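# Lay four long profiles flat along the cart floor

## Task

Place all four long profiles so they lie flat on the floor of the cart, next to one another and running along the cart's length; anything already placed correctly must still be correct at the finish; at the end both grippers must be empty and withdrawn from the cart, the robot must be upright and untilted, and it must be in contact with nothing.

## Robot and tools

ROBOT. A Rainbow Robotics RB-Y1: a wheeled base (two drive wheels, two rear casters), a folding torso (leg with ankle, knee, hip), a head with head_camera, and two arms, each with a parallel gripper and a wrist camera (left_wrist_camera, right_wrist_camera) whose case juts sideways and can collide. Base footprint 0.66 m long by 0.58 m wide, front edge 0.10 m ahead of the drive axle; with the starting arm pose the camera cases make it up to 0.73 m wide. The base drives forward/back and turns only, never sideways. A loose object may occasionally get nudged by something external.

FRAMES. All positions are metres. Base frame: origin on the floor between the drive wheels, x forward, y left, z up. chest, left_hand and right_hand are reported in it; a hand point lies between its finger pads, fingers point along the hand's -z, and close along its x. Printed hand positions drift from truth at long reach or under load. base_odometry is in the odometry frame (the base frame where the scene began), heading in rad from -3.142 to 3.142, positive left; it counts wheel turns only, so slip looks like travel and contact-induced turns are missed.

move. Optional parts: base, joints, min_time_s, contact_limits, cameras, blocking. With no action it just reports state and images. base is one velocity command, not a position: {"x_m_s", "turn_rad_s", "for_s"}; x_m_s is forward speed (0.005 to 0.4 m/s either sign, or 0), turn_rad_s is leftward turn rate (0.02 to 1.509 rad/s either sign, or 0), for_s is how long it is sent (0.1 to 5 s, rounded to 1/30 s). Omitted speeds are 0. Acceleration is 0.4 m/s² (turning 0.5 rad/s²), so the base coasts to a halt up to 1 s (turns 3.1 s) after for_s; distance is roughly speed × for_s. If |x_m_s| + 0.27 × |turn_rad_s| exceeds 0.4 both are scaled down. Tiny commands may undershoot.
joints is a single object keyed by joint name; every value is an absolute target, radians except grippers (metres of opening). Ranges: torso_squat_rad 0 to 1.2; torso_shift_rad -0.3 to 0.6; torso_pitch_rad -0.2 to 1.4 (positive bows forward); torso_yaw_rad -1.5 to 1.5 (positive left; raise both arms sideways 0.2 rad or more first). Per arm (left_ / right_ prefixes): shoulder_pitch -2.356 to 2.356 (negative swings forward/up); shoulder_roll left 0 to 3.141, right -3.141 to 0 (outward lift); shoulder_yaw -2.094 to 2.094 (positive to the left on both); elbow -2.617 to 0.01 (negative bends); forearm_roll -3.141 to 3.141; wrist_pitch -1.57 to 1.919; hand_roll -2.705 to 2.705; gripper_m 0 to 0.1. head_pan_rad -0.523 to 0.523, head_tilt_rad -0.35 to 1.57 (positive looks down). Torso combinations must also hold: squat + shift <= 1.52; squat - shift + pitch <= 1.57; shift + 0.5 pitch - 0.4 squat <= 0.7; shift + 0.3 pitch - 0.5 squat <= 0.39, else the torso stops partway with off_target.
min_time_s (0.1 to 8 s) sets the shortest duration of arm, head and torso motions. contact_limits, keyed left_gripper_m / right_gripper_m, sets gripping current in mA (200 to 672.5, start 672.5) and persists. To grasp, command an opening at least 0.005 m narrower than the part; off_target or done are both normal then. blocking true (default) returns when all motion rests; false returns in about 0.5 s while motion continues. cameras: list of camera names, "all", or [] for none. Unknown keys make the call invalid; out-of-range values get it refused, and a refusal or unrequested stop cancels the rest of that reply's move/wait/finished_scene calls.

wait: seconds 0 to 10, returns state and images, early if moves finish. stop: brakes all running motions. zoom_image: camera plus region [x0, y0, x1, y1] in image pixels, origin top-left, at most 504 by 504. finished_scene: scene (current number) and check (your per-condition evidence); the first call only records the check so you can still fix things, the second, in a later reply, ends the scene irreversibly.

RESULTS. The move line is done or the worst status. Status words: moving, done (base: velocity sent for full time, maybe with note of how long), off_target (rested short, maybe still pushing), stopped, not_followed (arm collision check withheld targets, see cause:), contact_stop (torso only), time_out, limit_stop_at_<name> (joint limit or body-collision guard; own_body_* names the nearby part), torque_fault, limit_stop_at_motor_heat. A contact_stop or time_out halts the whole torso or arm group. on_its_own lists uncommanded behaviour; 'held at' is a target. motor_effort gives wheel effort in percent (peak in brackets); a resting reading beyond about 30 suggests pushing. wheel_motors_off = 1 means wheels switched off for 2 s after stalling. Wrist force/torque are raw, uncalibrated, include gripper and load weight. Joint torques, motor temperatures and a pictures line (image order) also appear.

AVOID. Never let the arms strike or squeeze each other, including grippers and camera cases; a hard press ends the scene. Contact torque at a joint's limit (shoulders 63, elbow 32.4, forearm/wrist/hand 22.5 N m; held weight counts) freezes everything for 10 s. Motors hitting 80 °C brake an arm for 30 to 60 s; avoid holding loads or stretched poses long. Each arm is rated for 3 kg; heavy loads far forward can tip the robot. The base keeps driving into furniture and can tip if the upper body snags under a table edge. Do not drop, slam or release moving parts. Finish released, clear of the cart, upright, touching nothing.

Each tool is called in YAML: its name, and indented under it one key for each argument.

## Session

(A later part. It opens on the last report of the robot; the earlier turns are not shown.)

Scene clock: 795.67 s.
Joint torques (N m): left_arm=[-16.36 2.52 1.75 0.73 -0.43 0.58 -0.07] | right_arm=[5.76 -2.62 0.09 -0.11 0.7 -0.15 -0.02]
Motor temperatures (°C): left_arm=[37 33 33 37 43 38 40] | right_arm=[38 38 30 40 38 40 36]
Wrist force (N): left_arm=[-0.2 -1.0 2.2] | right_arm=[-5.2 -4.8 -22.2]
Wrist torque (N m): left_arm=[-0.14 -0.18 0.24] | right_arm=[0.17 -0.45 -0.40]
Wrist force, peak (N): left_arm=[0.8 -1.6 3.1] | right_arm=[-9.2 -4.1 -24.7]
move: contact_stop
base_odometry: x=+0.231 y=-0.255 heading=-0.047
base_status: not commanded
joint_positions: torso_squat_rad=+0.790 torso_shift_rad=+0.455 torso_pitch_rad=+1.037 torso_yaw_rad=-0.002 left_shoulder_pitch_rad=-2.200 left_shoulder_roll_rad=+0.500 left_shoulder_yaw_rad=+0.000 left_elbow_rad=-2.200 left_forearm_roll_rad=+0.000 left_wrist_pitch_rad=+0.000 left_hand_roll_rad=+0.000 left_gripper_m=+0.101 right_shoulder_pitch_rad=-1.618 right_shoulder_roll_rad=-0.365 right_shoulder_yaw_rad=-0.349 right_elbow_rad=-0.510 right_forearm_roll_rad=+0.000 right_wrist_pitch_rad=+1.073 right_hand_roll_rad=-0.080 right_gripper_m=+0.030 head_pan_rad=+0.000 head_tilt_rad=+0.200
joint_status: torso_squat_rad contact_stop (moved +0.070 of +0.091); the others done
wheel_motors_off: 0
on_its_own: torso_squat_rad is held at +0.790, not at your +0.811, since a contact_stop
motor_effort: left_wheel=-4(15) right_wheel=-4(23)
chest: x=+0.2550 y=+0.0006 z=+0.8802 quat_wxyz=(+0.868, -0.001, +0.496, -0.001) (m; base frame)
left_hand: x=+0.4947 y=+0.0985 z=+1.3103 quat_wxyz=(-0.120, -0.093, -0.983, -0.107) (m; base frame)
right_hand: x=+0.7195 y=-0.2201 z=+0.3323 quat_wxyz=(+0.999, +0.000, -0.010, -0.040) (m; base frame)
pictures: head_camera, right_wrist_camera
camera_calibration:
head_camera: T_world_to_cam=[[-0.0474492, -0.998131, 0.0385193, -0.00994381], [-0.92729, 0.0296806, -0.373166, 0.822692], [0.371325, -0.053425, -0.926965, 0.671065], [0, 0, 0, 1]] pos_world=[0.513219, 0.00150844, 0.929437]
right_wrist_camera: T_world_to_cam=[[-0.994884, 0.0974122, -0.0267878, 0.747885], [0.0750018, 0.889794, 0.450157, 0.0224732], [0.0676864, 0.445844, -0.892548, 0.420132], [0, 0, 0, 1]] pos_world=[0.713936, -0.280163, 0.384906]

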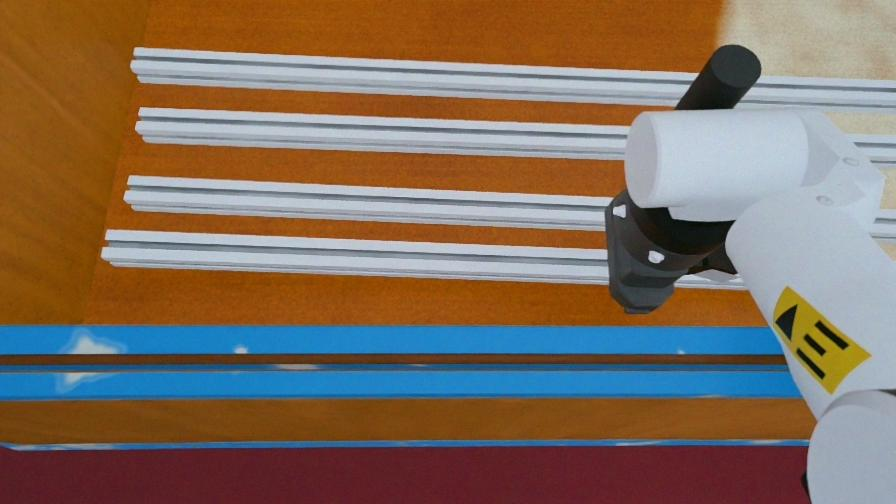

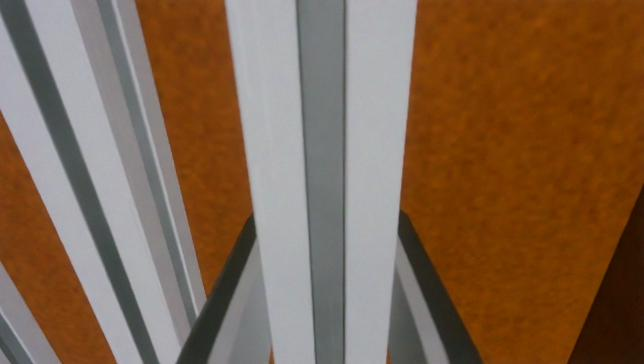

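move:
  joints: {"torso_squat_rad":0.70,"torso_shift_rad":0.42,"torso_pitch_rad":1.05}
  min_time_s: 1.5
  cameras: []

move:
  joints: {"torso_squat_rad":0.55,"torso_shift_rad":0.345,"torso_pitch_rad":1.05}
  min_time_s: 1.5
  cameras: ["head_camera","right_wrist_camera"]

Scene clock: 818.13 s.
Joint torques (N m): left_arm=[-16.06 2.93 2.28 0.81 -0.36 0.63 -0.05] | right_arm=[-19.01 -6.75 -0.02 -9.04 0.65 -0.19 -0.03]
Motor temperatures (°C): left_arm=[37 33 33 37 43 38 40] | right_arm=[37 38 30 39 38 40 36]
Wrist force (N): left_arm=[-0.1 -0.9 2.5] | right_arm=[-4.7 -4.7 -22.5]
Wrist torque (N m): left_arm=[-0.18 -0.18 0.23] | right_arm=[0.23 -0.44 -0.30]
Wrist force, peak (N): left_arm=[-0.5 -1.2 2.5] | right_arm=[-5.8 -4.9 -23.0]
move: done
base_odometry: x=+0.231 y=-0.255 heading=-0.047
base_status: not commanded
joint_positions: torso_squat_rad=+0.700 torso_shift_rad=+0.420 torso_pitch_rad=+1.051 torso_yaw_rad=-0.001 left_shoulder_pitch_rad=-2.200 left_shoulder_roll_rad=+0.500 left_shoulder_yaw_rad=+0.000 left_elbow_rad=-2.200 left_forearm_roll_rad=+0.000 left_wrist_pitch_rad=+0.000 left_hand_roll_rad=+0.000 left_gripper_m=+0.101 right_shoulder_pitch_rad=-1.612 right_shoulder_roll_rad=-0.364 right_shoulder_yaw_rad=-0.349 right_elbow_rad=-0.508 right_forearm_roll_rad=+0.000 right_wrist_pitch_rad=+1.073 right_hand_roll_rad=-0.080 right_gripper_m=+0.030 head_pan_rad=+0.000 head_tilt_rad=+0.200
joint_status: all done
wheel_motors_off: 0
motor_effort: left_wheel=-4(5) right_wheel=+3(5)
chest: x=+0.2589 y=+0.0004 z=+0.9231 quat_wxyz=(+0.865, -0.001, +0.501, +0.000) (m; base frame)
left_hand: x=+0.5043 y=+0.0978 z=+1.3501 quat_wxyz=(-0.113, -0.094, -0.983, -0.106) (m; base frame)
right_hand: x=+0.7115 y=-0.2208 z=+0.3661 quat_wxyz=(+0.999, -0.001, +0.001, -0.040) (m; base frame)
pictures: none
No camera images: "cameras" was empty.

Scene clock: 819.93 s.
Joint torques (N m): left_arm=[-16.11 2.94 1.29 0.88 -0.45 0.68 0.16] | right_arm=[-18.81 -6.73 -0.18 -9.72 0.49 -0.18 0.08]
Motor temperatures (°C): left_arm=[37 33 33 37 43 38 40] | right_arm=[37 38 30 39 38 40 36]
Wrist force (N): left_arm=[-0.3 -0.7 2.2] | right_arm=[-4.8 -4.7 -22.8]
Wrist torque (N m): left_arm=[-0.18 -0.21 0.23] | right_arm=[0.30 -0.48 -0.35]
Wrist force, peak (N): left_arm=[-0.2 -1.0 2.8] | right_arm=[-4.7 -4.5 -22.9]
move: done
base_odometry: x=+0.231 y=-0.255 heading=-0.047
base_status: not commanded
joint_positions: torso_squat_rad=+0.550 torso_shift_rad=+0.345 torso_pitch_rad=+1.051 torso_yaw_rad=-0.001 left_shoulder_pitch_rad=-2.200 left_shoulder_roll_rad=+0.500 left_shoulder_yaw_rad=+0.000 left_elbow_rad=-2.200 left_forearm_roll_rad=+0.000 left_wrist_pitch_rad=+0.000 left_hand_roll_rad=+0.000 left_gripper_m=+0.101 right_shoulder_pitch_rad=-1.611 right_shoulder_roll_rad=-0.364 right_shoulder_yaw_rad=-0.349 right_elbow_rad=-0.508 right_forearm_roll_rad=+0.000 right_wrist_pitch_rad=+1.073 right_hand_roll_rad=-0.080 right_gripper_m=+0.030 head_pan_rad=+0.000 head_tilt_rad=+0.200
joint_status: all done
wheel_motors_off: 0
motor_effort: left_wheel=-5(6) right_wheel=+5(7)
chest: x=+0.2424 y=+0.0004 z=+0.9959 quat_wxyz=(+0.865, -0.001, +0.501, +0.000) (m; base frame)
left_hand: x=+0.4878 y=+0.0979 z=+1.4228 quat_wxyz=(-0.113, -0.094, -0.983, -0.106) (m; base frame)
right_hand: x=+0.6950 y=-0.2208 z=+0.4389 quat_wxyz=(+0.999, -0.001, +0.001, -0.040) (m; base frame)
pictures: head_camera, right_wrist_camera
camera_calibration:
head_camera: T_world_to_cam=[[-0.0471599, -0.998148, 0.0384222, -0.0152198], [-0.932143, 0.0301517, -0.360833, 0.843101], [0.359006, -0.0528318, -0.931839, 0.790822], [0, 0, 0, 1]] pos_world=[0.501263, 0.00116805, 1.04172]
right_wrist_camera: T_world_to_cam=[[-0.995162, 0.0981244, -0.00500678, 0.717137], [0.0854834, 0.889828, 0.448217, -0.0294382], [0.0484362, 0.44562, -0.893911, 0.531101], [0, 0, 0, 1]] pos_world=[0.69046, -0.280843, 0.491542]

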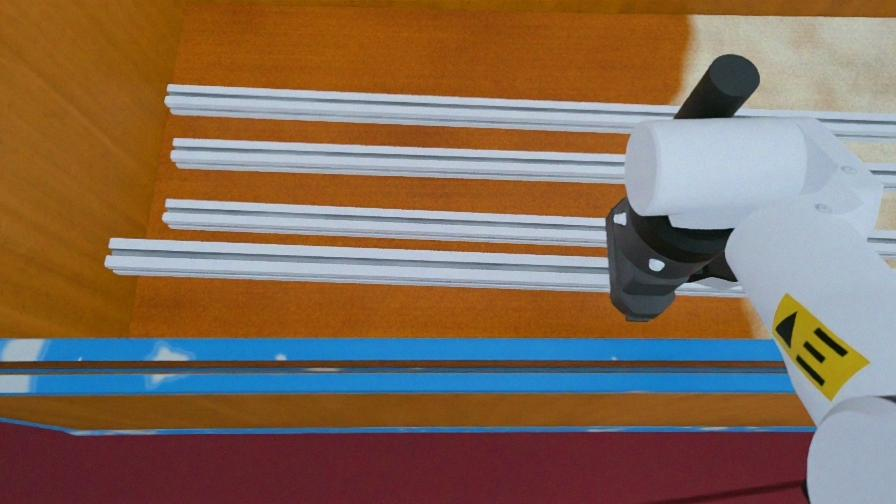

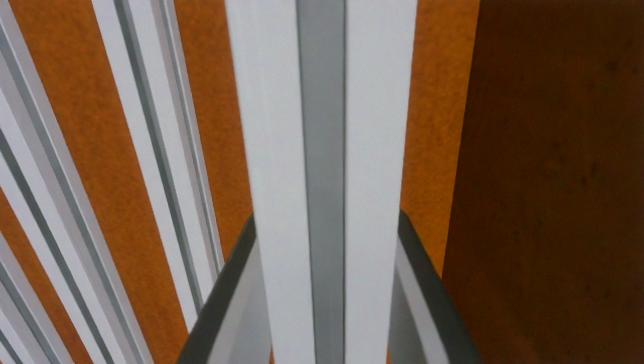

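move:
  base: {"x_m_s":0.15,"for_s":0.6}
  cameras: []

move:
  joints: {"torso_squat_rad":0.5,"right_shoulder_pitch_rad":-1.55,"right_shoulder_roll_rad":-0.29,"right_shoulder_yaw_rad":-0.22,"right_elbow_rad":-0.2,"right_wrist_pitch_rad":0.70,"right_hand_roll_rad":-0.17}
  min_time_s: 1.5
  cameras: ["head_camera","right_wrist_camera"]

Scene clock: 830.03 s.
Joint torques (N m): left_arm=[-15.45 3.23 1.81 0.54 -0.52 0.77 0.03] | right_arm=[-19.37 -7.34 0.2 -9.4 0.76 0.11 -0.12]
Motor temperatures (°C): left_arm=[37 33 33 37 43 38 40] | right_arm=[37 38 30 40 38 40 36]
Wrist force (N): left_arm=[-0.5 -0.9 2.6] | right_arm=[-4.5 -4.7 -22.3]
Wrist torque (N m): left_arm=[-0.17 -0.22 0.22] | right_arm=[0.31 -0.42 -0.40]
Wrist force, peak (N): left_arm=[-1.2 -1.0 2.9] | right_arm=[-5.1 -4.7 -23.4]
move: done
base_odometry: x=+0.321 y=-0.260 heading=-0.047
base_status: done (sent for 0.6 of 0.6 s)
joint_positions: torso_squat_rad=+0.550 torso_shift_rad=+0.345 torso_pitch_rad=+1.051 torso_yaw_rad=-0.001 left_shoulder_pitch_rad=-2.200 left_shoulder_roll_rad=+0.500 left_shoulder_yaw_rad=+0.000 left_elbow_rad=-2.200 left_forearm_roll_rad=+0.000 left_wrist_pitch_rad=+0.000 left_hand_roll_rad=+0.000 left_gripper_m=+0.101 right_shoulder_pitch_rad=-1.611 right_shoulder_roll_rad=-0.364 right_shoulder_yaw_rad=-0.349 right_elbow_rad=-0.508 right_forearm_roll_rad=+0.000 right_wrist_pitch_rad=+1.073 right_hand_roll_rad=-0.080 right_gripper_m=+0.030 head_pan_rad=+0.000 head_tilt_rad=+0.200
joint_status: not commanded
wheel_motors_off: 0
motor_effort: left_wheel=-4(18) right_wheel=+4(32)
chest: x=+0.2425 y=+0.0004 z=+0.9959 quat_wxyz=(+0.865, -0.001, +0.501, +0.000) (m; base frame)
left_hand: x=+0.4878 y=+0.0978 z=+1.4228 quat_wxyz=(-0.113, -0.094, -0.983, -0.106) (m; base frame)
right_hand: x=+0.6949 y=-0.2207 z=+0.4388 quat_wxyz=(+0.999, -0.001, +0.001, -0.040) (m; base frame)
pictures: none
No camera images: "cameras" was empty.

Scene clock: 831.83 s.
Joint torques (N m): left_arm=[-15.45 2.81 2.05 0.56 -0.52 0.68 -0.23] | right_arm=[-15.95 -4.55 0.98 -6.56 0.5 -0.18 -0.54]
Motor temperatures (°C): left_arm=[37 33 33 37 43 38 40] | right_arm=[37 38 30 40 38 40 36]
Wrist force (N): left_arm=[-0.4 -0.8 2.6] | right_arm=[-4.8 -4.6 -22.2]
Wrist torque (N m): left_arm=[-0.17 -0.22 0.22] | right_arm=[0.41 -0.53 -0.37]
Wrist force, peak (N): left_arm=[-0.6 -1.1 2.7] | right_arm=[-6.1 -3.9 -23.0]
move: off_target
base_odometry: x=+0.321 y=-0.260 heading=-0.047
base_status: not commanded
joint_positions: torso_squat_rad=+0.543 torso_shift_rad=+0.345 torso_pitch_rad=+1.051 torso_yaw_rad=-0.001 left_shoulder_pitch_rad=-2.200 left_shoulder_roll_rad=+0.500 left_shoulder_yaw_rad=+0.000 left_elbow_rad=-2.200 left_forearm_roll_rad=+0.000 left_wrist_pitch_rad=+0.000 left_hand_roll_rad=+0.000 left_gripper_m=+0.101 right_shoulder_pitch_rad=-1.549 right_shoulder_roll_rad=-0.290 right_shoulder_yaw_rad=-0.220 right_elbow_rad=-0.200 right_forearm_roll_rad=+0.000 right_wrist_pitch_rad=+0.700 right_hand_roll_rad=-0.170 right_gripper_m=+0.030 head_pan_rad=+0.000 head_tilt_rad=+0.200
joint_status: torso_squat_rad off_target (ended at +0.543, target +0.500); the others done
wheel_motors_off: 0
on_its_own: torso_squat_rad is held at +0.543, not at your +0.500
motor_effort: left_wheel=-5(6) right_wheel=+2(7)
chest: x=+0.2434 y=+0.0004 z=+0.9983 quat_wxyz=(+0.865, -0.001, +0.501, +0.000) (m; base frame)
left_hand: x=+0.4888 y=+0.0978 z=+1.4253 quat_wxyz=(-0.113, -0.094, -0.983, -0.106) (m; base frame)
right_hand: x=+0.6000 y=-0.1930 z=+0.3595 quat_wxyz=(+1.000, -0.011, +0.008, -0.017) (m; base frame)
pictures: head_camera, right_wrist_camera
camera_calibration:
head_camera: T_world_to_cam=[[-0.0471637, -0.998149, 0.0383989, -0.0152563], [-0.932173, 0.030168, -0.360754, 0.844796], [0.358928, -0.0528089, -0.93187, 0.79283], [0, 0, 0, 1]] pos_world=[0.502207, 0.00115464, 1.04416]
right_wrist_camera: T_world_to_cam=[[-0.998644, 0.0513952, 0.00824443, 0.607826], [0.0499386, 0.901322, 0.430262, 0.0195338], [0.0146825, 0.43009, -0.902666, 0.47274], [0, 0, 0, 1]] pos_world=[0.599086, -0.252166, 0.41331]

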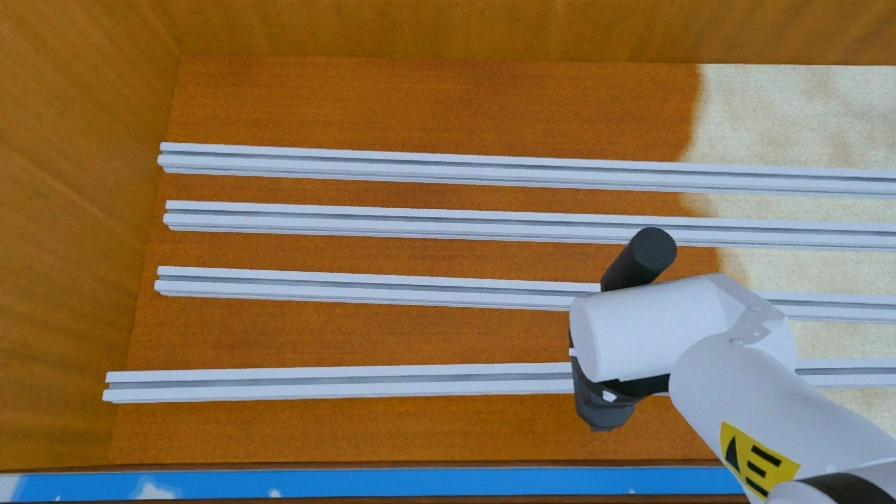

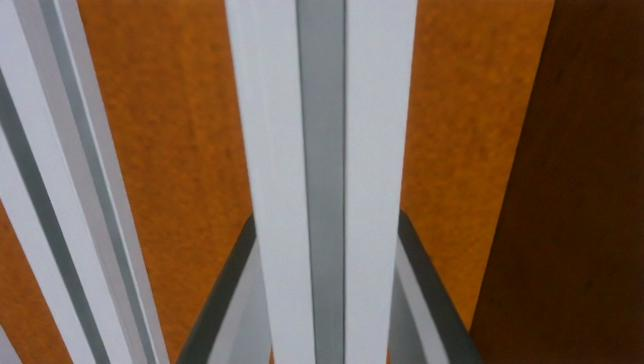

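move:
  joints: {"torso_squat_rad":0.60,"torso_shift_rad":0.40,"right_shoulder_roll_rad":-0.312,"right_wrist_pitch_rad":0.69,"right_hand_roll_rad":-0.216}
  min_time_s: 1.5
  cameras: ["head_camera","right_wrist_camera"]

Scene clock: 840.20 s.
Joint torques (N m): left_arm=[-15.2 2.4 1.63 0.44 -0.32 0.55 -0.16] | right_arm=[-16.32 -8.05 1.39 -6.63 0.49 -0.18 -0.25]
Motor temperatures (°C): left_arm=[37 33 33 37 43 38 40] | right_arm=[37 38 30 39 38 39 36]
Wrist force (N): left_arm=[-0.7 -0.7 2.4] | right_arm=[-5.2 -4.2 -22.1]
Wrist torque (N m): left_arm=[-0.16 -0.23 0.22] | right_arm=[0.32 -0.54 -0.34]
Wrist force, peak (N): left_arm=[-0.4 -1.5 2.5] | right_arm=[-5.1 -4.5 -22.5]
move: off_target
base_odometry: x=+0.321 y=-0.260 heading=-0.047
base_status: not commanded
joint_positions: torso_squat_rad=+0.543 torso_shift_rad=+0.345 torso_pitch_rad=+1.051 torso_yaw_rad=-0.001 left_shoulder_pitch_rad=-2.200 left_shoulder_roll_rad=+0.500 left_shoulder_yaw_rad=+0.000 left_elbow_rad=-2.200 left_forearm_roll_rad=+0.000 left_wrist_pitch_rad=+0.000 left_hand_roll_rad=+0.000 left_gripper_m=+0.101 right_shoulder_pitch_rad=-1.549 right_shoulder_roll_rad=-0.311 right_shoulder_yaw_rad=-0.220 right_elbow_rad=-0.200 right_forearm_roll_rad=+0.000 right_wrist_pitch_rad=+0.690 right_hand_roll_rad=-0.216 right_gripper_m=+0.030 head_pan_rad=+0.000 head_tilt_rad=+0.200
joint_status: torso_squat_rad off_target (ended at +0.543, target +0.600); torso_shift_rad off_target (ended at +0.345, target +0.400); the others done
wheel_motors_off: 0
on_its_own: torso_squat_rad is held at +0.543, not at your +0.600; torso_shift_rad is held at +0.345, not at your +0.400
motor_effort: left_wheel=-5(5) right_wheel=+3(7)
chest: x=+0.2434 y=+0.0004 z=+0.9983 quat_wxyz=(+0.865, -0.001, +0.501, +0.000) (m; base frame)
left_hand: x=+0.4888 y=+0.0978 z=+1.4253 quat_wxyz=(-0.113, -0.094, -0.983, -0.106) (m; base frame)
right_hand: x=+0.6074 y=-0.2074 z=+0.3612 quat_wxyz=(+0.999, -0.019, -0.001, -0.044) (m; base frame)
pictures: head_camera, right_wrist_camera
camera_calibration:
head_camera: T_world_to_cam=[[-0.0471639, -0.998149, 0.0383988, -0.0152563], [-0.932172, 0.030168, -0.360757, 0.844798], [0.358931, -0.052809, -0.931869, 0.792829], [0, 0, 0, 1]] pos_world=[0.502206, 0.00115462, 1.04417]
right_wrist_camera: T_world_to_cam=[[-0.994253, 0.106432, -0.0115496, 0.631865], [0.0919806, 0.904453, 0.416538, 0.0114775], [0.0547791, 0.413082, -0.909045, 0.454845], [0, 0, 0, 1]] pos_world=[0.602262, -0.26552, 0.415992]

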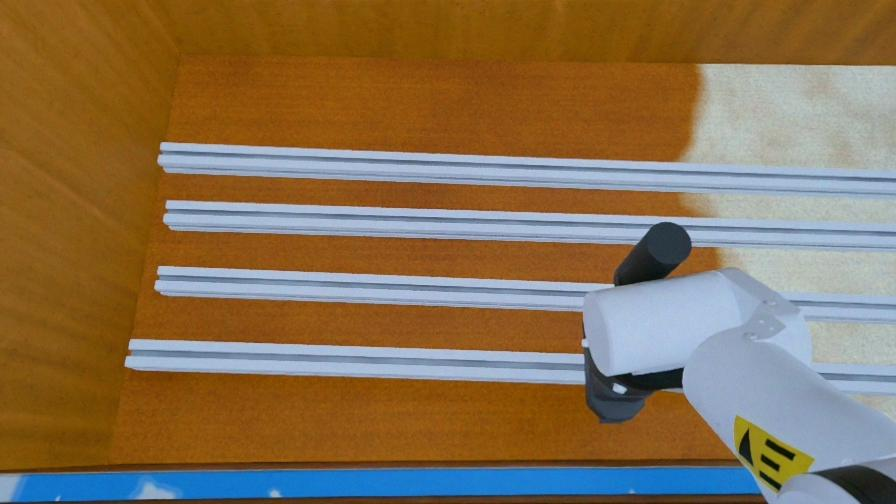

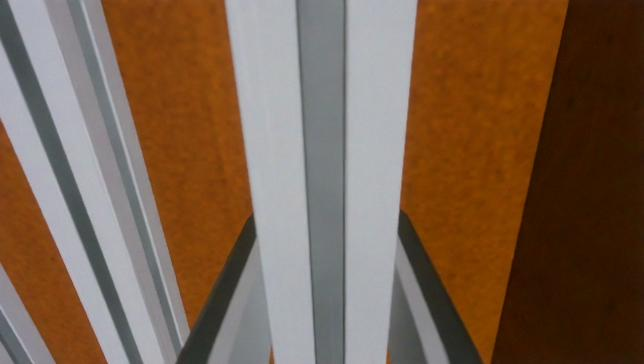

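move:
  joints: {"torso_squat_rad":0.57,"torso_shift_rad":0.358,"right_shoulder_roll_rad":-0.35,"right_forearm_roll_rad":-0.12,"right_hand_roll_rad":-0.12}
  min_time_s: 1
  cameras: ["head_camera","right_wrist_camera"]

Scene clock: 849.53 s.
Joint torques (N m): left_arm=[-15.34 2.43 0.98 0.36 -0.58 0.59 -0.14] | right_arm=[-16.04 -8.19 1.1 -6.66 0.42 -0.31 -0.22]
Motor temperatures (°C): left_arm=[38 33 33 37 43 38 40] | right_arm=[37 38 30 39 38 39 36]
Wrist force (N): left_arm=[-0.2 -0.8 2.4] | right_arm=[-5.2 -4.7 -21.8]
Wrist torque (N m): left_arm=[-0.15 -0.19 0.22] | right_arm=[0.23 -0.52 -0.37]
Wrist force, peak (N): left_arm=[-0.7 -0.8 2.8] | right_arm=[-5.3 -4.1 -22.5]
move: done
base_odometry: x=+0.321 y=-0.260 heading=-0.047
base_status: not commanded
joint_positions: torso_squat_rad=+0.570 torso_shift_rad=+0.358 torso_pitch_rad=+1.050 torso_yaw_rad=-0.001 left_shoulder_pitch_rad=-2.200 left_shoulder_roll_rad=+0.500 left_shoulder_yaw_rad=+0.000 left_elbow_rad=-2.200 left_forearm_roll_rad=+0.000 left_wrist_pitch_rad=+0.000 left_hand_roll_rad=+0.000 left_gripper_m=+0.101 right_shoulder_pitch_rad=-1.549 right_shoulder_roll_rad=-0.349 right_shoulder_yaw_rad=-0.220 right_elbow_rad=-0.200 right_forearm_roll_rad=-0.120 right_wrist_pitch_rad=+0.690 right_hand_roll_rad=-0.120 right_gripper_m=+0.030 head_pan_rad=+0.000 head_tilt_rad=+0.200
joint_status: all done
wheel_motors_off: 0
motor_effort: left_wheel=-5(5) right_wheel=+5(6)
chest: x=+0.2471 y=+0.0004 z=+0.9863 quat_wxyz=(+0.865, -0.001, +0.501, +0.000) (m; base frame)
left_hand: x=+0.4923 y=+0.0978 z=+1.4134 quat_wxyz=(-0.113, -0.094, -0.983, -0.106) (m; base frame)
right_hand: x=+0.6190 y=-0.2162 z=+0.3527 quat_wxyz=(+0.999, +0.004, -0.004, -0.051) (m; base frame)
pictures: head_camera, right_wrist_camera
camera_calibration:
head_camera: T_world_to_cam=[[-0.0471744, -0.998149, 0.0383858, -0.0146068], [-0.932071, 0.0301678, -0.361018, 0.844152], [0.359192, -0.0528091, -0.931768, 0.780141], [0, 0, 0, 1]] pos_world=[0.5059, 0.00115261, 1.03223]
right_wrist_camera: T_world_to_cam=[[-0.992625, 0.120386, -0.0142201, 0.647154], [0.100618, 0.883641, 0.457225, -0.00228233], [0.0676087, 0.452422, -0.889237, 0.443665], [0, 0, 0, 1]] pos_world=[0.612615, -0.276615, 0.40477]

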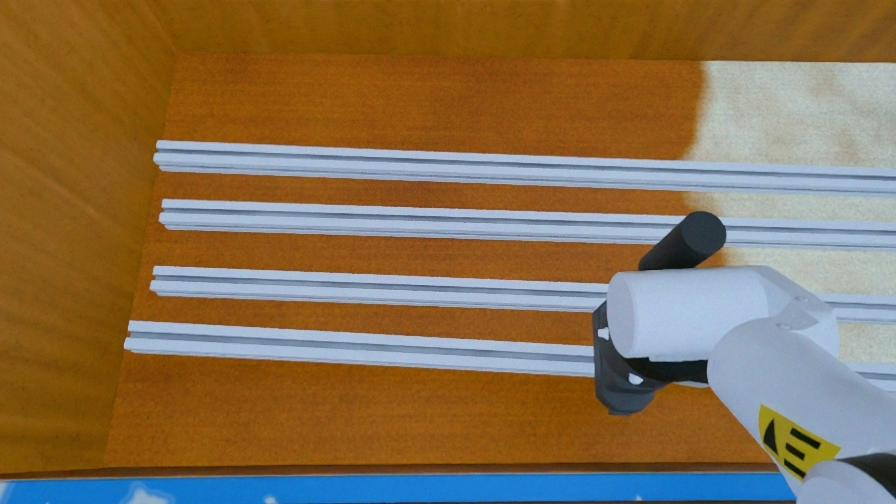

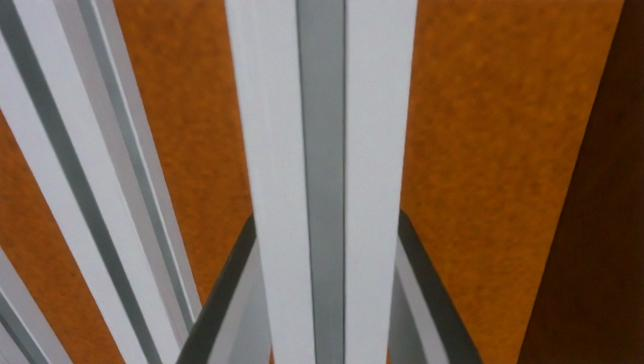

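move:
  joints: {"torso_squat_rad":0.64,"torso_shift_rad":0.388,"right_hand_roll_rad":-0.098}
  min_time_s: 1.2
  cameras: ["head_camera","right_wrist_camera"]

Scene clock: 854.17 s.
Joint torques (N m): left_arm=[-15.37 2.54 1.94 0.43 -0.34 0.38 0.1] | right_arm=[-15.86 -7.95 1.21 -6.5 0.19 0.02 0.03]
Motor temperatures (°C): left_arm=[38 33 33 37 43 38 40] | right_arm=[37 38 30 39 38 39 36]
Wrist force (N): left_arm=[-0.4 -1.5 2.0] | right_arm=[-5.3 -4.7 -21.9]
Wrist torque (N m): left_arm=[-0.11 -0.20 0.23] | right_arm=[0.24 -0.53 -0.33]
Wrist force, peak (N): left_arm=[-0.4 -1.2 2.8] | right_arm=[-5.4 -4.6 -22.8]
move: done
base_odometry: x=+0.321 y=-0.260 heading=-0.047
base_status: not commanded
joint_positions: torso_squat_rad=+0.640 torso_shift_rad=+0.388 torso_pitch_rad=+1.050 torso_yaw_rad=-0.001 left_shoulder_pitch_rad=-2.200 left_shoulder_roll_rad=+0.500 left_shoulder_yaw_rad=+0.000 left_elbow_rad=-2.200 left_forearm_roll_rad=+0.000 left_wrist_pitch_rad=+0.000 left_hand_roll_rad=+0.000 left_gripper_m=+0.101 right_shoulder_pitch_rad=-1.549 right_shoulder_roll_rad=-0.349 right_shoulder_yaw_rad=-0.220 right_elbow_rad=-0.200 right_forearm_roll_rad=-0.120 right_wrist_pitch_rad=+0.690 right_hand_roll_rad=-0.098 right_gripper_m=+0.030 head_pan_rad=+0.000 head_tilt_rad=+0.200
joint_status: all done
wheel_motors_off: 0
motor_effort: left_wheel=-5(5) right_wheel=+4(7)
chest: x=+0.2530 y=+0.0003 z=+0.9541 quat_wxyz=(+0.865, -0.001, +0.501, +0.000) (m; base frame)
left_hand: x=+0.4983 y=+0.0978 z=+1.3811 quat_wxyz=(-0.113, -0.094, -0.983, -0.106) (m; base frame)
right_hand: x=+0.6249 y=-0.2162 z=+0.3204 quat_wxyz=(+0.999, +0.004, -0.004, -0.040) (m; base frame)
pictures: head_camera, right_wrist_camera
camera_calibration:
head_camera: T_world_to_cam=[[-0.0471726, -0.998149, 0.038388, -0.013097], [-0.932089, 0.0301679, -0.360971, 0.838003], [0.359145, -0.052809, -0.931786, 0.747985], [0, 0, 0, 1]] pos_world=[0.51184, 0.00114674, 0.99996]
right_wrist_camera: T_world_to_cam=[[-0.995031, 0.0985295, -0.0143505, 0.649378], [0.0811138, 0.885723, 0.457072, 0.0245708], [0.0577457, 0.453637, -0.889314, 0.421022], [0, 0, 0, 1]] pos_world=[0.619846, -0.276737, 0.372509]

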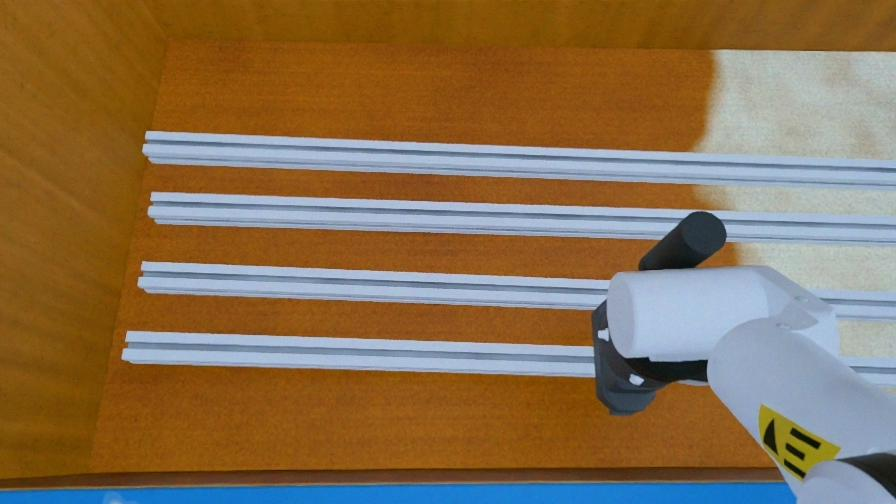

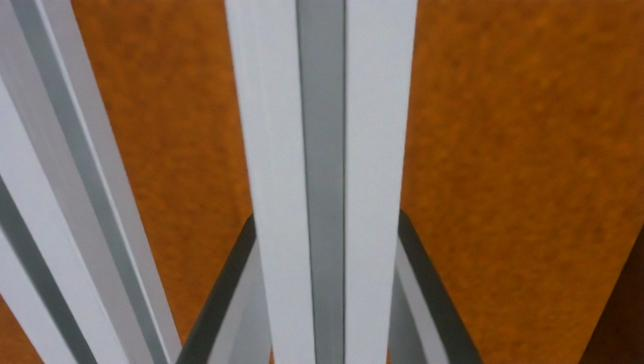

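move:
  joints: {"torso_squat_rad":0.67,"torso_shift_rad":0.4}
  min_time_s: 1
  cameras: []

move:
  joints: {"torso_squat_rad":0.69,"torso_shift_rad":0.41}
  min_time_s: 1
  cameras: ["head_camera","right_wrist_camera"]

Scene clock: 859.03 s.
Joint torques (N m): left_arm=[-16.12 3.54 1.67 0.75 -0.2 0.44 -0.04] | right_arm=[-15.93 -8.32 1.48 -6.61 0.31 -0.2 -0.03]
Motor temperatures (°C): left_arm=[38 33 33 37 43 38 40] | right_arm=[37 38 30 39 38 39 36]
Wrist force (N): left_arm=[-0.3 -0.8 2.1] | right_arm=[-5.4 -4.2 -20.5]
Wrist torque (N m): left_arm=[-0.17 -0.18 0.22] | right_arm=[-0.47 -0.44 -0.51]
Wrist force, peak (N): left_arm=[-0.7 -1.5 2.5] | right_arm=[-5.3 -4.6 -22.4]
move: done
base_odometry: x=+0.321 y=-0.260 heading=-0.047
base_status: not commanded
joint_positions: torso_squat_rad=+0.670 torso_shift_rad=+0.400 torso_pitch_rad=+1.050 torso_yaw_rad=-0.001 left_shoulder_pitch_rad=-2.200 left_shoulder_roll_rad=+0.500 left_shoulder_yaw_rad=+0.000 left_elbow_rad=-2.200 left_forearm_roll_rad=+0.000 left_wrist_pitch_rad=+0.000 left_hand_roll_rad=+0.000 left_gripper_m=+0.101 right_shoulder_pitch_rad=-1.549 right_shoulder_roll_rad=-0.349 right_shoulder_yaw_rad=-0.220 right_elbow_rad=-0.200 right_forearm_roll_rad=-0.120 right_wrist_pitch_rad=+0.690 right_hand_roll_rad=-0.098 right_gripper_m=+0.030 head_pan_rad=+0.000 head_tilt_rad=+0.200
joint_status: all done
wheel_motors_off: 0
motor_effort: left_wheel=-5(5) right_wheel=+3(6)
chest: x=+0.2542 y=+0.0003 z=+0.9397 quat_wxyz=(+0.865, -0.001, +0.501, +0.000) (m; base frame)
left_hand: x=+0.4995 y=+0.0978 z=+1.3668 quat_wxyz=(-0.113, -0.094, -0.983, -0.106) (m; base frame)
right_hand: x=+0.6262 y=-0.2162 z=+0.3061 quat_wxyz=(+0.999, +0.004, -0.004, -0.040) (m; base frame)
pictures: none
No camera images: "cameras" was empty.

Scene clock: 860.33 s.
Joint torques (N m): left_arm=[-15.42 3.05 1.38 0.72 -0.52 0.49 -0.18] | right_arm=[-8.25 -2.33 0.91 -8.13 0.73 -13.16 0.29]
Motor temperatures (°C): left_arm=[38 33 33 37 43 38 40] | right_arm=[37 38 30 39 38 40 36]
Wrist force (N): left_arm=[-0.1 -1.1 2.1] | right_arm=[-41.9 -10.2 112.4]
Wrist torque (N m): left_arm=[-0.15 -0.17 0.22] | right_arm=[0.22 3.26 -0.87]
Wrist force, peak (N): left_arm=[-0.4 -1.1 2.7] | right_arm=[-42.1 -11.0 114.4]
move: done
base_odometry: x=+0.321 y=-0.260 heading=-0.047
base_status: not commanded
joint_positions: torso_squat_rad=+0.690 torso_shift_rad=+0.408 torso_pitch_rad=+1.045 torso_yaw_rad=-0.002 left_shoulder_pitch_rad=-2.200 left_shoulder_roll_rad=+0.500 left_shoulder_yaw_rad=+0.000 left_elbow_rad=-2.200 left_forearm_roll_rad=+0.000 left_wrist_pitch_rad=+0.000 left_hand_roll_rad=+0.000 left_gripper_m=+0.101 right_shoulder_pitch_rad=-1.551 right_shoulder_roll_rad=-0.351 right_shoulder_yaw_rad=-0.220 right_elbow_rad=-0.199 right_forearm_roll_rad=-0.120 right_wrist_pitch_rad=+0.693 right_hand_roll_rad=-0.098 right_gripper_m=+0.030 head_pan_rad=+0.000 head_tilt_rad=+0.200
joint_status: all done
wheel_motors_off: 0
motor_effort: left_wheel=-3(5) right_wheel=+19(20)
chest: x=+0.2538 y=+0.0005 z=+0.9311 quat_wxyz=(+0.866, -0.001, +0.499, -0.001) (m; base frame)
left_hand: x=+0.4970 y=+0.0984 z=+1.3592 quat_wxyz=(-0.116, -0.094, -0.983, -0.106) (m; base frame)
right_hand: x=+0.6295 y=-0.2175 z=+0.3002 quat_wxyz=(+0.999, +0.003, -0.006, -0.041) (m; base frame)
pictures: head_camera, right_wrist_camera
camera_calibration:
head_camera: T_world_to_cam=[[-0.0478086, -0.998086, 0.0392301, -0.0126228], [-0.930257, 0.030187, -0.365664, 0.834315], [0.36378, -0.053976, -0.92992, 0.723403], [0, 0, 0, 1]] pos_world=[0.512365, 0.00126235, 0.978281]
right_wrist_camera: T_world_to_cam=[[-0.994874, 0.0994257, -0.0184215, 0.655104], [0.080156, 0.886496, 0.455741, 0.035752], [0.0616429, 0.451928, -0.889922, 0.400769], [0, 0, 0, 1]] pos_world=[0.624175, -0.277947, 0.352427]

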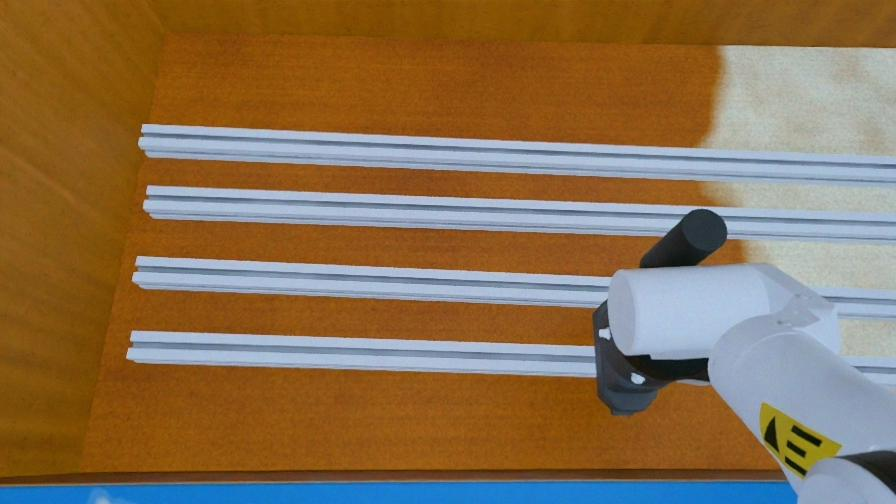

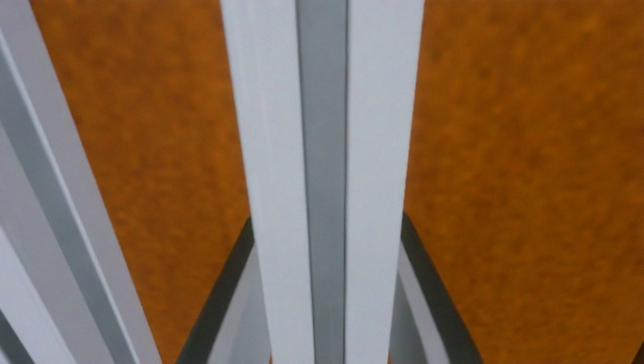

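Floor contact is made. Relaxing the press slightly, releasing, then lifting.

move:
  joints: {"torso_squat_rad":0.677,"torso_shift_rad":0.403}
  min_time_s: 0.5
  cameras: []

move:
  joints: {"right_gripper_m":0.045}
  cameras: []

move:
  joints: {"torso_squat_rad":0.55,"torso_shift_rad":0.345,"torso_pitch_rad":1.05}
  min_time_s: 1.5
  cameras: ["head_camera","right_wrist_camera"]

Scene clock: 865.60 s.
Joint torques (N m): left_arm=[-15.81 2.63 1.39 0.79 -0.45 0.33 -0.14] | right_arm=[-12.37 -1.54 1.33 -5.28 0.02 -0.34 0.24]
Motor temperatures (°C): left_arm=[38 33 33 37 43 38 40] | right_arm=[37 38 30 39 38 43 36]
Wrist force (N): left_arm=[-0.3 -1.2 2.4] | right_arm=[-3.9 -7.3 -9.3]
Wrist torque (N m): left_arm=[-0.11 -0.20 0.20] | right_arm=[0.05 -0.25 -0.51]
Wrist force, peak (N): left_arm=[-0.9 -0.8 2.6] | right_arm=[-41.8 -10.4 112.6]
move: done
base_odometry: x=+0.321 y=-0.260 heading=-0.047
base_status: not commanded
joint_positions: torso_squat_rad=+0.677 torso_shift_rad=+0.403 torso_pitch_rad=+1.050 torso_yaw_rad=-0.002 left_shoulder_pitch_rad=-2.200 left_shoulder_roll_rad=+0.500 left_shoulder_yaw_rad=+0.000 left_elbow_rad=-2.200 left_forearm_roll_rad=+0.000 left_wrist_pitch_rad=+0.000 left_hand_roll_rad=+0.000 left_gripper_m=+0.101 right_shoulder_pitch_rad=-1.550 right_shoulder_roll_rad=-0.351 right_shoulder_yaw_rad=-0.220 right_elbow_rad=-0.200 right_forearm_roll_rad=-0.120 right_wrist_pitch_rad=+0.690 right_hand_roll_rad=-0.098 right_gripper_m=+0.030 head_pan_rad=+0.000 head_tilt_rad=+0.200
joint_status: all done
wheel_motors_off: 0
motor_effort: left_wheel=-5(6) right_wheel=+13(21)
chest: x=+0.2543 y=+0.0004 z=+0.9364 quat_wxyz=(+0.865, -0.001, +0.501, -0.001) (m; base frame)
left_hand: x=+0.4993 y=+0.0979 z=+1.3636 quat_wxyz=(-0.114, -0.094, -0.983, -0.106) (m; base frame)
right_hand: x=+0.6277 y=-0.2173 z=+0.3035 quat_wxyz=(+0.999, +0.003, -0.005, -0.041) (m; base frame)
pictures: none
No camera images: "cameras" was empty.

Scene clock: 866.23 s.
Joint torques (N m): left_arm=[-15.61 2.47 2.01 0.54 -0.41 0.52 -0.13] | right_arm=[-11.98 -2.79 0.77 -3.98 0.01 0.12 0.2]
Motor temperatures (°C): left_arm=[38 33 33 37 43 38 40] | right_arm=[37 38 30 39 38 43 36]
Wrist force (N): left_arm=[-0.4 -0.9 1.8] | right_arm=[-2.8 -4.7 -7.1]
Wrist torque (N m): left_arm=[-0.19 -0.22 0.22] | right_arm=[0.05 -0.32 -0.29]
Wrist force, peak (N): left_arm=[-0.5 -1.1 2.6] | right_arm=[-4.2 -7.2 -8.7]
move: done
base_odometry: x=+0.321 y=-0.260 heading=-0.047
base_status: not commanded
joint_positions: torso_squat_rad=+0.677 torso_shift_rad=+0.403 torso_pitch_rad=+1.050 torso_yaw_rad=-0.002 left_shoulder_pitch_rad=-2.200 left_shoulder_roll_rad=+0.500 left_shoulder_yaw_rad=+0.000 left_elbow_rad=-2.200 left_forearm_roll_rad=+0.000 left_wrist_pitch_rad=+0.000 left_hand_roll_rad=+0.000 left_gripper_m=+0.101 right_shoulder_pitch_rad=-1.551 right_shoulder_roll_rad=-0.351 right_shoulder_yaw_rad=-0.220 right_elbow_rad=-0.200 right_forearm_roll_rad=-0.120 right_wrist_pitch_rad=+0.690 right_hand_roll_rad=-0.098 right_gripper_m=+0.045 head_pan_rad=+0.000 head_tilt_rad=+0.200
joint_status: all done
wheel_motors_off: 0
motor_effort: left_wheel=-5(6) right_wheel=+10(16)
chest: x=+0.2543 y=+0.0004 z=+0.9364 quat_wxyz=(+0.865, -0.001, +0.501, -0.001) (m; base frame)
left_hand: x=+0.4993 y=+0.0979 z=+1.3636 quat_wxyz=(-0.114, -0.094, -0.983, -0.106) (m; base frame)
right_hand: x=+0.6279 y=-0.2169 z=+0.3036 quat_wxyz=(+0.999, +0.003, -0.006, -0.040) (m; base frame)
pictures: none
No camera images: "cameras" was empty.

Scene clock: 868.03 s.
Joint torques (N m): left_arm=[-15.27 3.07 1.48 0.91 -0.16 0.67 -0.07] | right_arm=[-12.82 -4.02 1.3 -5.11 0.19 -0.03 0.21]
Motor temperatures (°C): left_arm=[38 33 33 37 43 38 40] | right_arm=[37 38 30 39 38 43 36]
Wrist force (N): left_arm=[-0.5 -1.0 2.7] | right_arm=[-5.0 -4.5 -12.7]
Wrist torque (N m): left_arm=[-0.17 -0.23 0.23] | right_arm=[0.06 -0.52 -0.34]
Wrist force, peak (N): left_arm=[-0.2 -1.2 2.7] | right_arm=[-4.9 -4.7 -13.2]
move: done
base_odometry: x=+0.321 y=-0.260 heading=-0.047
base_status: not commanded
joint_positions: torso_squat_rad=+0.550 torso_shift_rad=+0.345 torso_pitch_rad=+1.050 torso_yaw_rad=-0.002 left_shoulder_pitch_rad=-2.200 left_shoulder_roll_rad=+0.500 left_shoulder_yaw_rad=+0.000 left_elbow_rad=-2.200 left_forearm_roll_rad=+0.000 left_wrist_pitch_rad=+0.000 left_hand_roll_rad=+0.000 left_gripper_m=+0.101 right_shoulder_pitch_rad=-1.550 right_shoulder_roll_rad=-0.350 right_shoulder_yaw_rad=-0.220 right_elbow_rad=-0.200 right_forearm_roll_rad=-0.120 right_wrist_pitch_rad=+0.690 right_hand_roll_rad=-0.098 right_gripper_m=+0.045 head_pan_rad=+0.000 head_tilt_rad=+0.200
joint_status: all done
wheel_motors_off: 0
motor_effort: left_wheel=-6(7) right_wheel=+9(13)
chest: x=+0.2423 y=+0.0004 z=+0.9960 quat_wxyz=(+0.865, -0.001, +0.501, -0.001) (m; base frame)
left_hand: x=+0.4874 y=+0.0979 z=+1.4231 quat_wxyz=(-0.113, -0.094, -0.983, -0.106) (m; base frame)
right_hand: x=+0.6153 y=-0.2167 z=+0.3629 quat_wxyz=(+0.999, +0.003, -0.005, -0.040) (m; base frame)
pictures: head_camera, right_wrist_camera
camera_calibration:
head_camera: T_world_to_cam=[[-0.0472285, -0.998142, 0.038494, -0.0152664], [-0.931985, 0.0301668, -0.361239, 0.843358], [0.359407, -0.0529366, -0.931678, 0.790751], [0, 0, 0, 1]] pos_world=[0.501074, 0.00118033, 1.04197]
right_wrist_camera: T_world_to_cam=[[-0.994973, 0.0988077, -0.016296, 0.64119], [0.0805092, 0.886018, 0.456608, 0.00701678], [0.0595549, 0.453001, -0.889519, 0.458404], [0, 0, 0, 1]] pos_world=[0.610102, -0.277229, 0.415004]

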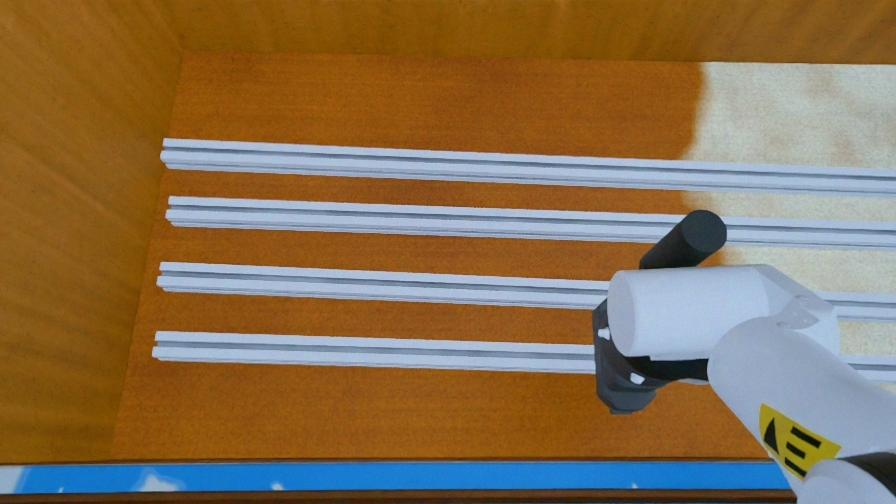

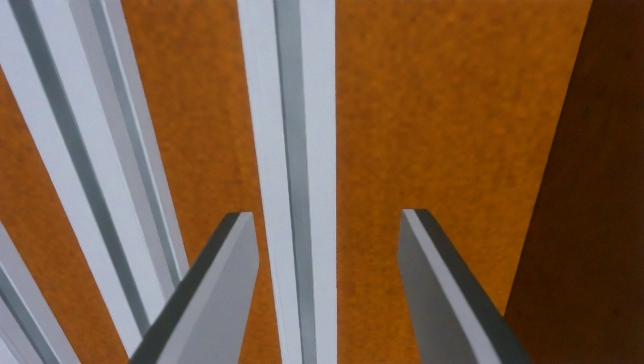

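move:
  joints: {"right_shoulder_pitch_rad":-1.85,"right_shoulder_roll_rad":-0.43,"right_shoulder_yaw_rad":-0.33,"right_elbow_rad":-0.85,"right_forearm_roll_rad":0,"right_wrist_pitch_rad":1.5}
  min_time_s: 1.2
  cameras: []

move:
  base: {"x_m_s":-0.2,"for_s":0.8}
  joints: {"right_shoulder_pitch_rad":-2.128,"right_shoulder_roll_rad":-0.539,"right_shoulder_yaw_rad":-0.294,"right_elbow_rad":-0.967,"right_wrist_pitch_rad":1.673}
  cameras: ["head_camera"]

Scene clock: 874.33 s.
Joint torques (N m): left_arm=[-16.1 2.78 2.04 0.93 -0.53 0.33 -0.14] | right_arm=[-20.35 -8.15 0.38 -9.46 0.48 -0.48 0.02]
Motor temperatures (°C): left_arm=[38 33 33 37 43 38 40] | right_arm=[37 38 30 39 38 42 36]
Wrist force (N): left_arm=[-0.1 -1.1 2.3] | right_arm=[-5.6 -4.7 -12.7]
Wrist torque (N m): left_arm=[-0.14 -0.20 0.23] | right_arm=[0.08 -0.51 -0.39]
Wrist force, peak (N): left_arm=[-0.1 -1.1 2.8] | right_arm=[-6.8 -4.8 -13.9]
move: done
base_odometry: x=+0.321 y=-0.260 heading=-0.047
base_status: not commanded
joint_positions: torso_squat_rad=+0.550 torso_shift_rad=+0.345 torso_pitch_rad=+1.050 torso_yaw_rad=-0.001 left_shoulder_pitch_rad=-2.200 left_shoulder_roll_rad=+0.500 left_shoulder_yaw_rad=+0.000 left_elbow_rad=-2.200 left_forearm_roll_rad=+0.000 left_wrist_pitch_rad=+0.000 left_hand_roll_rad=+0.000 left_gripper_m=+0.101 right_shoulder_pitch_rad=-1.850 right_shoulder_roll_rad=-0.430 right_shoulder_yaw_rad=-0.330 right_elbow_rad=-0.850 right_forearm_roll_rad=+0.000 right_wrist_pitch_rad=+1.500 right_hand_roll_rad=-0.098 right_gripper_m=+0.045 head_pan_rad=+0.000 head_tilt_rad=+0.200
joint_status: all done
wheel_motors_off: 0
motor_effort: left_wheel=-6(7) right_wheel=+9(12)
chest: x=+0.2422 y=+0.0003 z=+0.9960 quat_wxyz=(+0.865, -0.001, +0.501, -0.001) (m; base frame)
left_hand: x=+0.4874 y=+0.0978 z=+1.4232 quat_wxyz=(-0.113, -0.094, -0.983, -0.106) (m; base frame)
right_hand: x=+0.8277 y=-0.2083 z=+0.6332 quat_wxyz=(+0.996, +0.008, -0.080, -0.041) (m; base frame)
pictures: none
No camera images: "cameras" was empty.

Scene clock: 876.20 s.
Joint torques (N m): left_arm=[-15.93 2.63 2.04 0.63 -0.62 0.48 0.13] | right_arm=[-23.98 -7.63 1.34 -9.59 0.2 -0.91 0.13]
Motor temperatures (°C): left_arm=[38 33 33 37 43 38 40] | right_arm=[37 38 30 39 37 42 36]
Wrist force (N): left_arm=[-0.5 -0.9 2.2] | right_arm=[-6.9 -5.2 -12.7]
Wrist torque (N m): left_arm=[-0.16 -0.20 0.24] | right_arm=[0.09 -0.60 -0.39]
Wrist force, peak (N): left_arm=[-1.0 -0.7 3.0] | right_arm=[-6.7 -3.9 -14.7]
move: done
base_odometry: x=+0.161 y=-0.252 heading=-0.047
base_status: done (sent for 0.8 of 0.8 s)
joint_positions: torso_squat_rad=+0.550 torso_shift_rad=+0.345 torso_pitch_rad=+1.050 torso_yaw_rad=-0.001 left_shoulder_pitch_rad=-2.200 left_shoulder_roll_rad=+0.500 left_shoulder_yaw_rad=+0.000 left_elbow_rad=-2.200 left_forearm_roll_rad=+0.000 left_wrist_pitch_rad=+0.000 left_hand_roll_rad=+0.000 left_gripper_m=+0.101 right_shoulder_pitch_rad=-2.128 right_shoulder_roll_rad=-0.539 right_shoulder_yaw_rad=-0.294 right_elbow_rad=-0.967 right_forearm_roll_rad=+0.000 right_wrist_pitch_rad=+1.673 right_hand_roll_rad=-0.098 right_gripper_m=+0.045 head_pan_rad=+0.000 head_tilt_rad=+0.200
joint_status: all done
wheel_motors_off: 0
motor_effort: left_wheel=-3(32) right_wheel=+1(25)
chest: x=+0.2422 y=+0.0003 z=+0.9961 quat_wxyz=(+0.865, -0.001, +0.501, +0.000) (m; base frame)
left_hand: x=+0.4873 y=+0.0978 z=+1.4232 quat_wxyz=(-0.114, -0.094, -0.983, -0.106) (m; base frame)
right_hand: x=+0.9015 y=-0.2200 z=+0.8242 quat_wxyz=(+0.979, +0.009, -0.199, -0.048) (m; base frame)
pictures: head_camera
camera_calibration:
head_camera: T_world_to_cam=[[-0.0472292, -0.998149, 0.0383138, -0.0151688], [-0.931931, 0.0302247, -0.361374, 0.843472], [0.359547, -0.0527732, -0.931634, 0.790731], [0, 0, 0, 1]] pos_world=[0.501037, 0.00109496, 1.04206]

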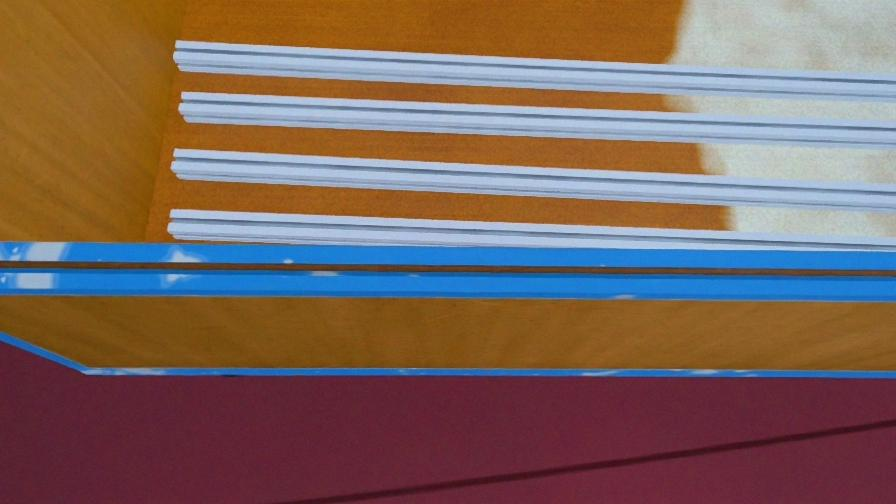

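move:
  base: {"x_m_s":-0.3,"for_s":1.6}
  joints: {"head_tilt_rad":-0.15}
  cameras: ["head_camera"]

Scene clock: 882.33 s.
Joint torques (N m): left_arm=[-15.69 2.69 1.56 0.56 -0.66 0.64 -0.33] | right_arm=[-23.48 -7.55 1.26 -9.87 0.47 -0.84 0.14]
Motor temperatures (°C): left_arm=[38 33 33 37 43 38 40] | right_arm=[37 38 30 39 37 42 36]
Wrist force (N): left_arm=[-0.3 -1.1 2.6] | right_arm=[-7.0 -5.1 -12.6]
Wrist torque (N m): left_arm=[-0.14 -0.21 0.22] | right_arm=[0.07 -0.60 -0.39]
Wrist force, peak (N): left_arm=[-0.7 -1.0 2.9] | right_arm=[-7.7 -5.0 -13.0]
move: done
base_odometry: x=-0.319 y=-0.229 heading=-0.048
base_status: done (sent for 1.6 of 1.6 s)
joint_positions: torso_squat_rad=+0.550 torso_shift_rad=+0.345 torso_pitch_rad=+1.050 torso_yaw_rad=-0.001 left_shoulder_pitch_rad=-2.200 left_shoulder_roll_rad=+0.500 left_shoulder_yaw_rad=+0.000 left_elbow_rad=-2.200 left_forearm_roll_rad=+0.000 left_wrist_pitch_rad=+0.000 left_hand_roll_rad=+0.000 left_gripper_m=+0.101 right_shoulder_pitch_rad=-2.128 right_shoulder_roll_rad=-0.539 right_shoulder_yaw_rad=-0.294 right_elbow_rad=-0.967 right_forearm_roll_rad=+0.000 right_wrist_pitch_rad=+1.673 right_hand_roll_rad=-0.098 right_gripper_m=+0.045 head_pan_rad=+0.000 head_tilt_rad=-0.150
joint_status: all done
wheel_motors_off: 0
motor_effort: left_wheel=-6(33) right_wheel=+9(20)
chest: x=+0.2422 y=+0.0003 z=+0.9961 quat_wxyz=(+0.865, -0.001, +0.501, +0.000) (m; base frame)
left_hand: x=+0.4873 y=+0.0978 z=+1.4232 quat_wxyz=(-0.114, -0.094, -0.983, -0.106) (m; base frame)
right_hand: x=+0.9015 y=-0.2200 z=+0.8242 quat_wxyz=(+0.979, +0.009, -0.199, -0.048) (m; base frame)
pictures: head_camera
camera_calibration:
head_camera: T_world_to_cam=[[-0.0569053, -0.99818, 0.0199548, 0.0087236], [-0.751558, 0.0296715, -0.658999, 1.0869], [0.657208, -0.0524978, -0.751879, 0.47021], [0, 0, 0, 1]] pos_world=[0.50834, 0.00114277, 1.06963]

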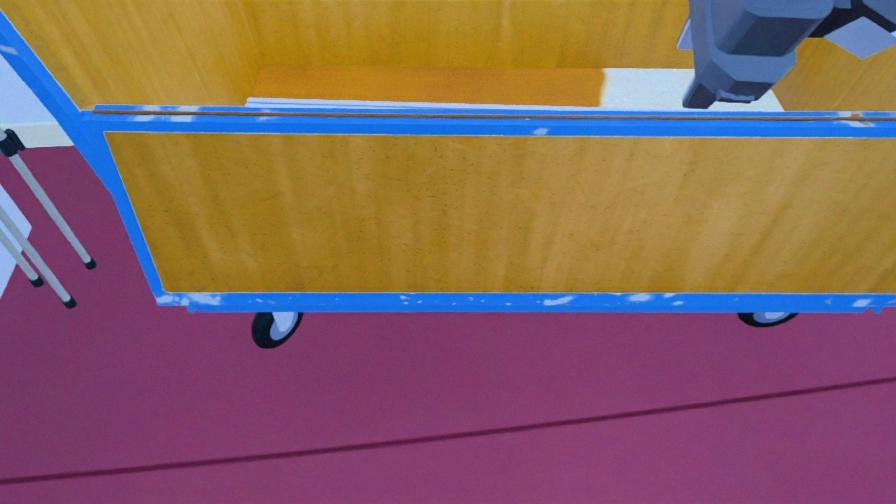

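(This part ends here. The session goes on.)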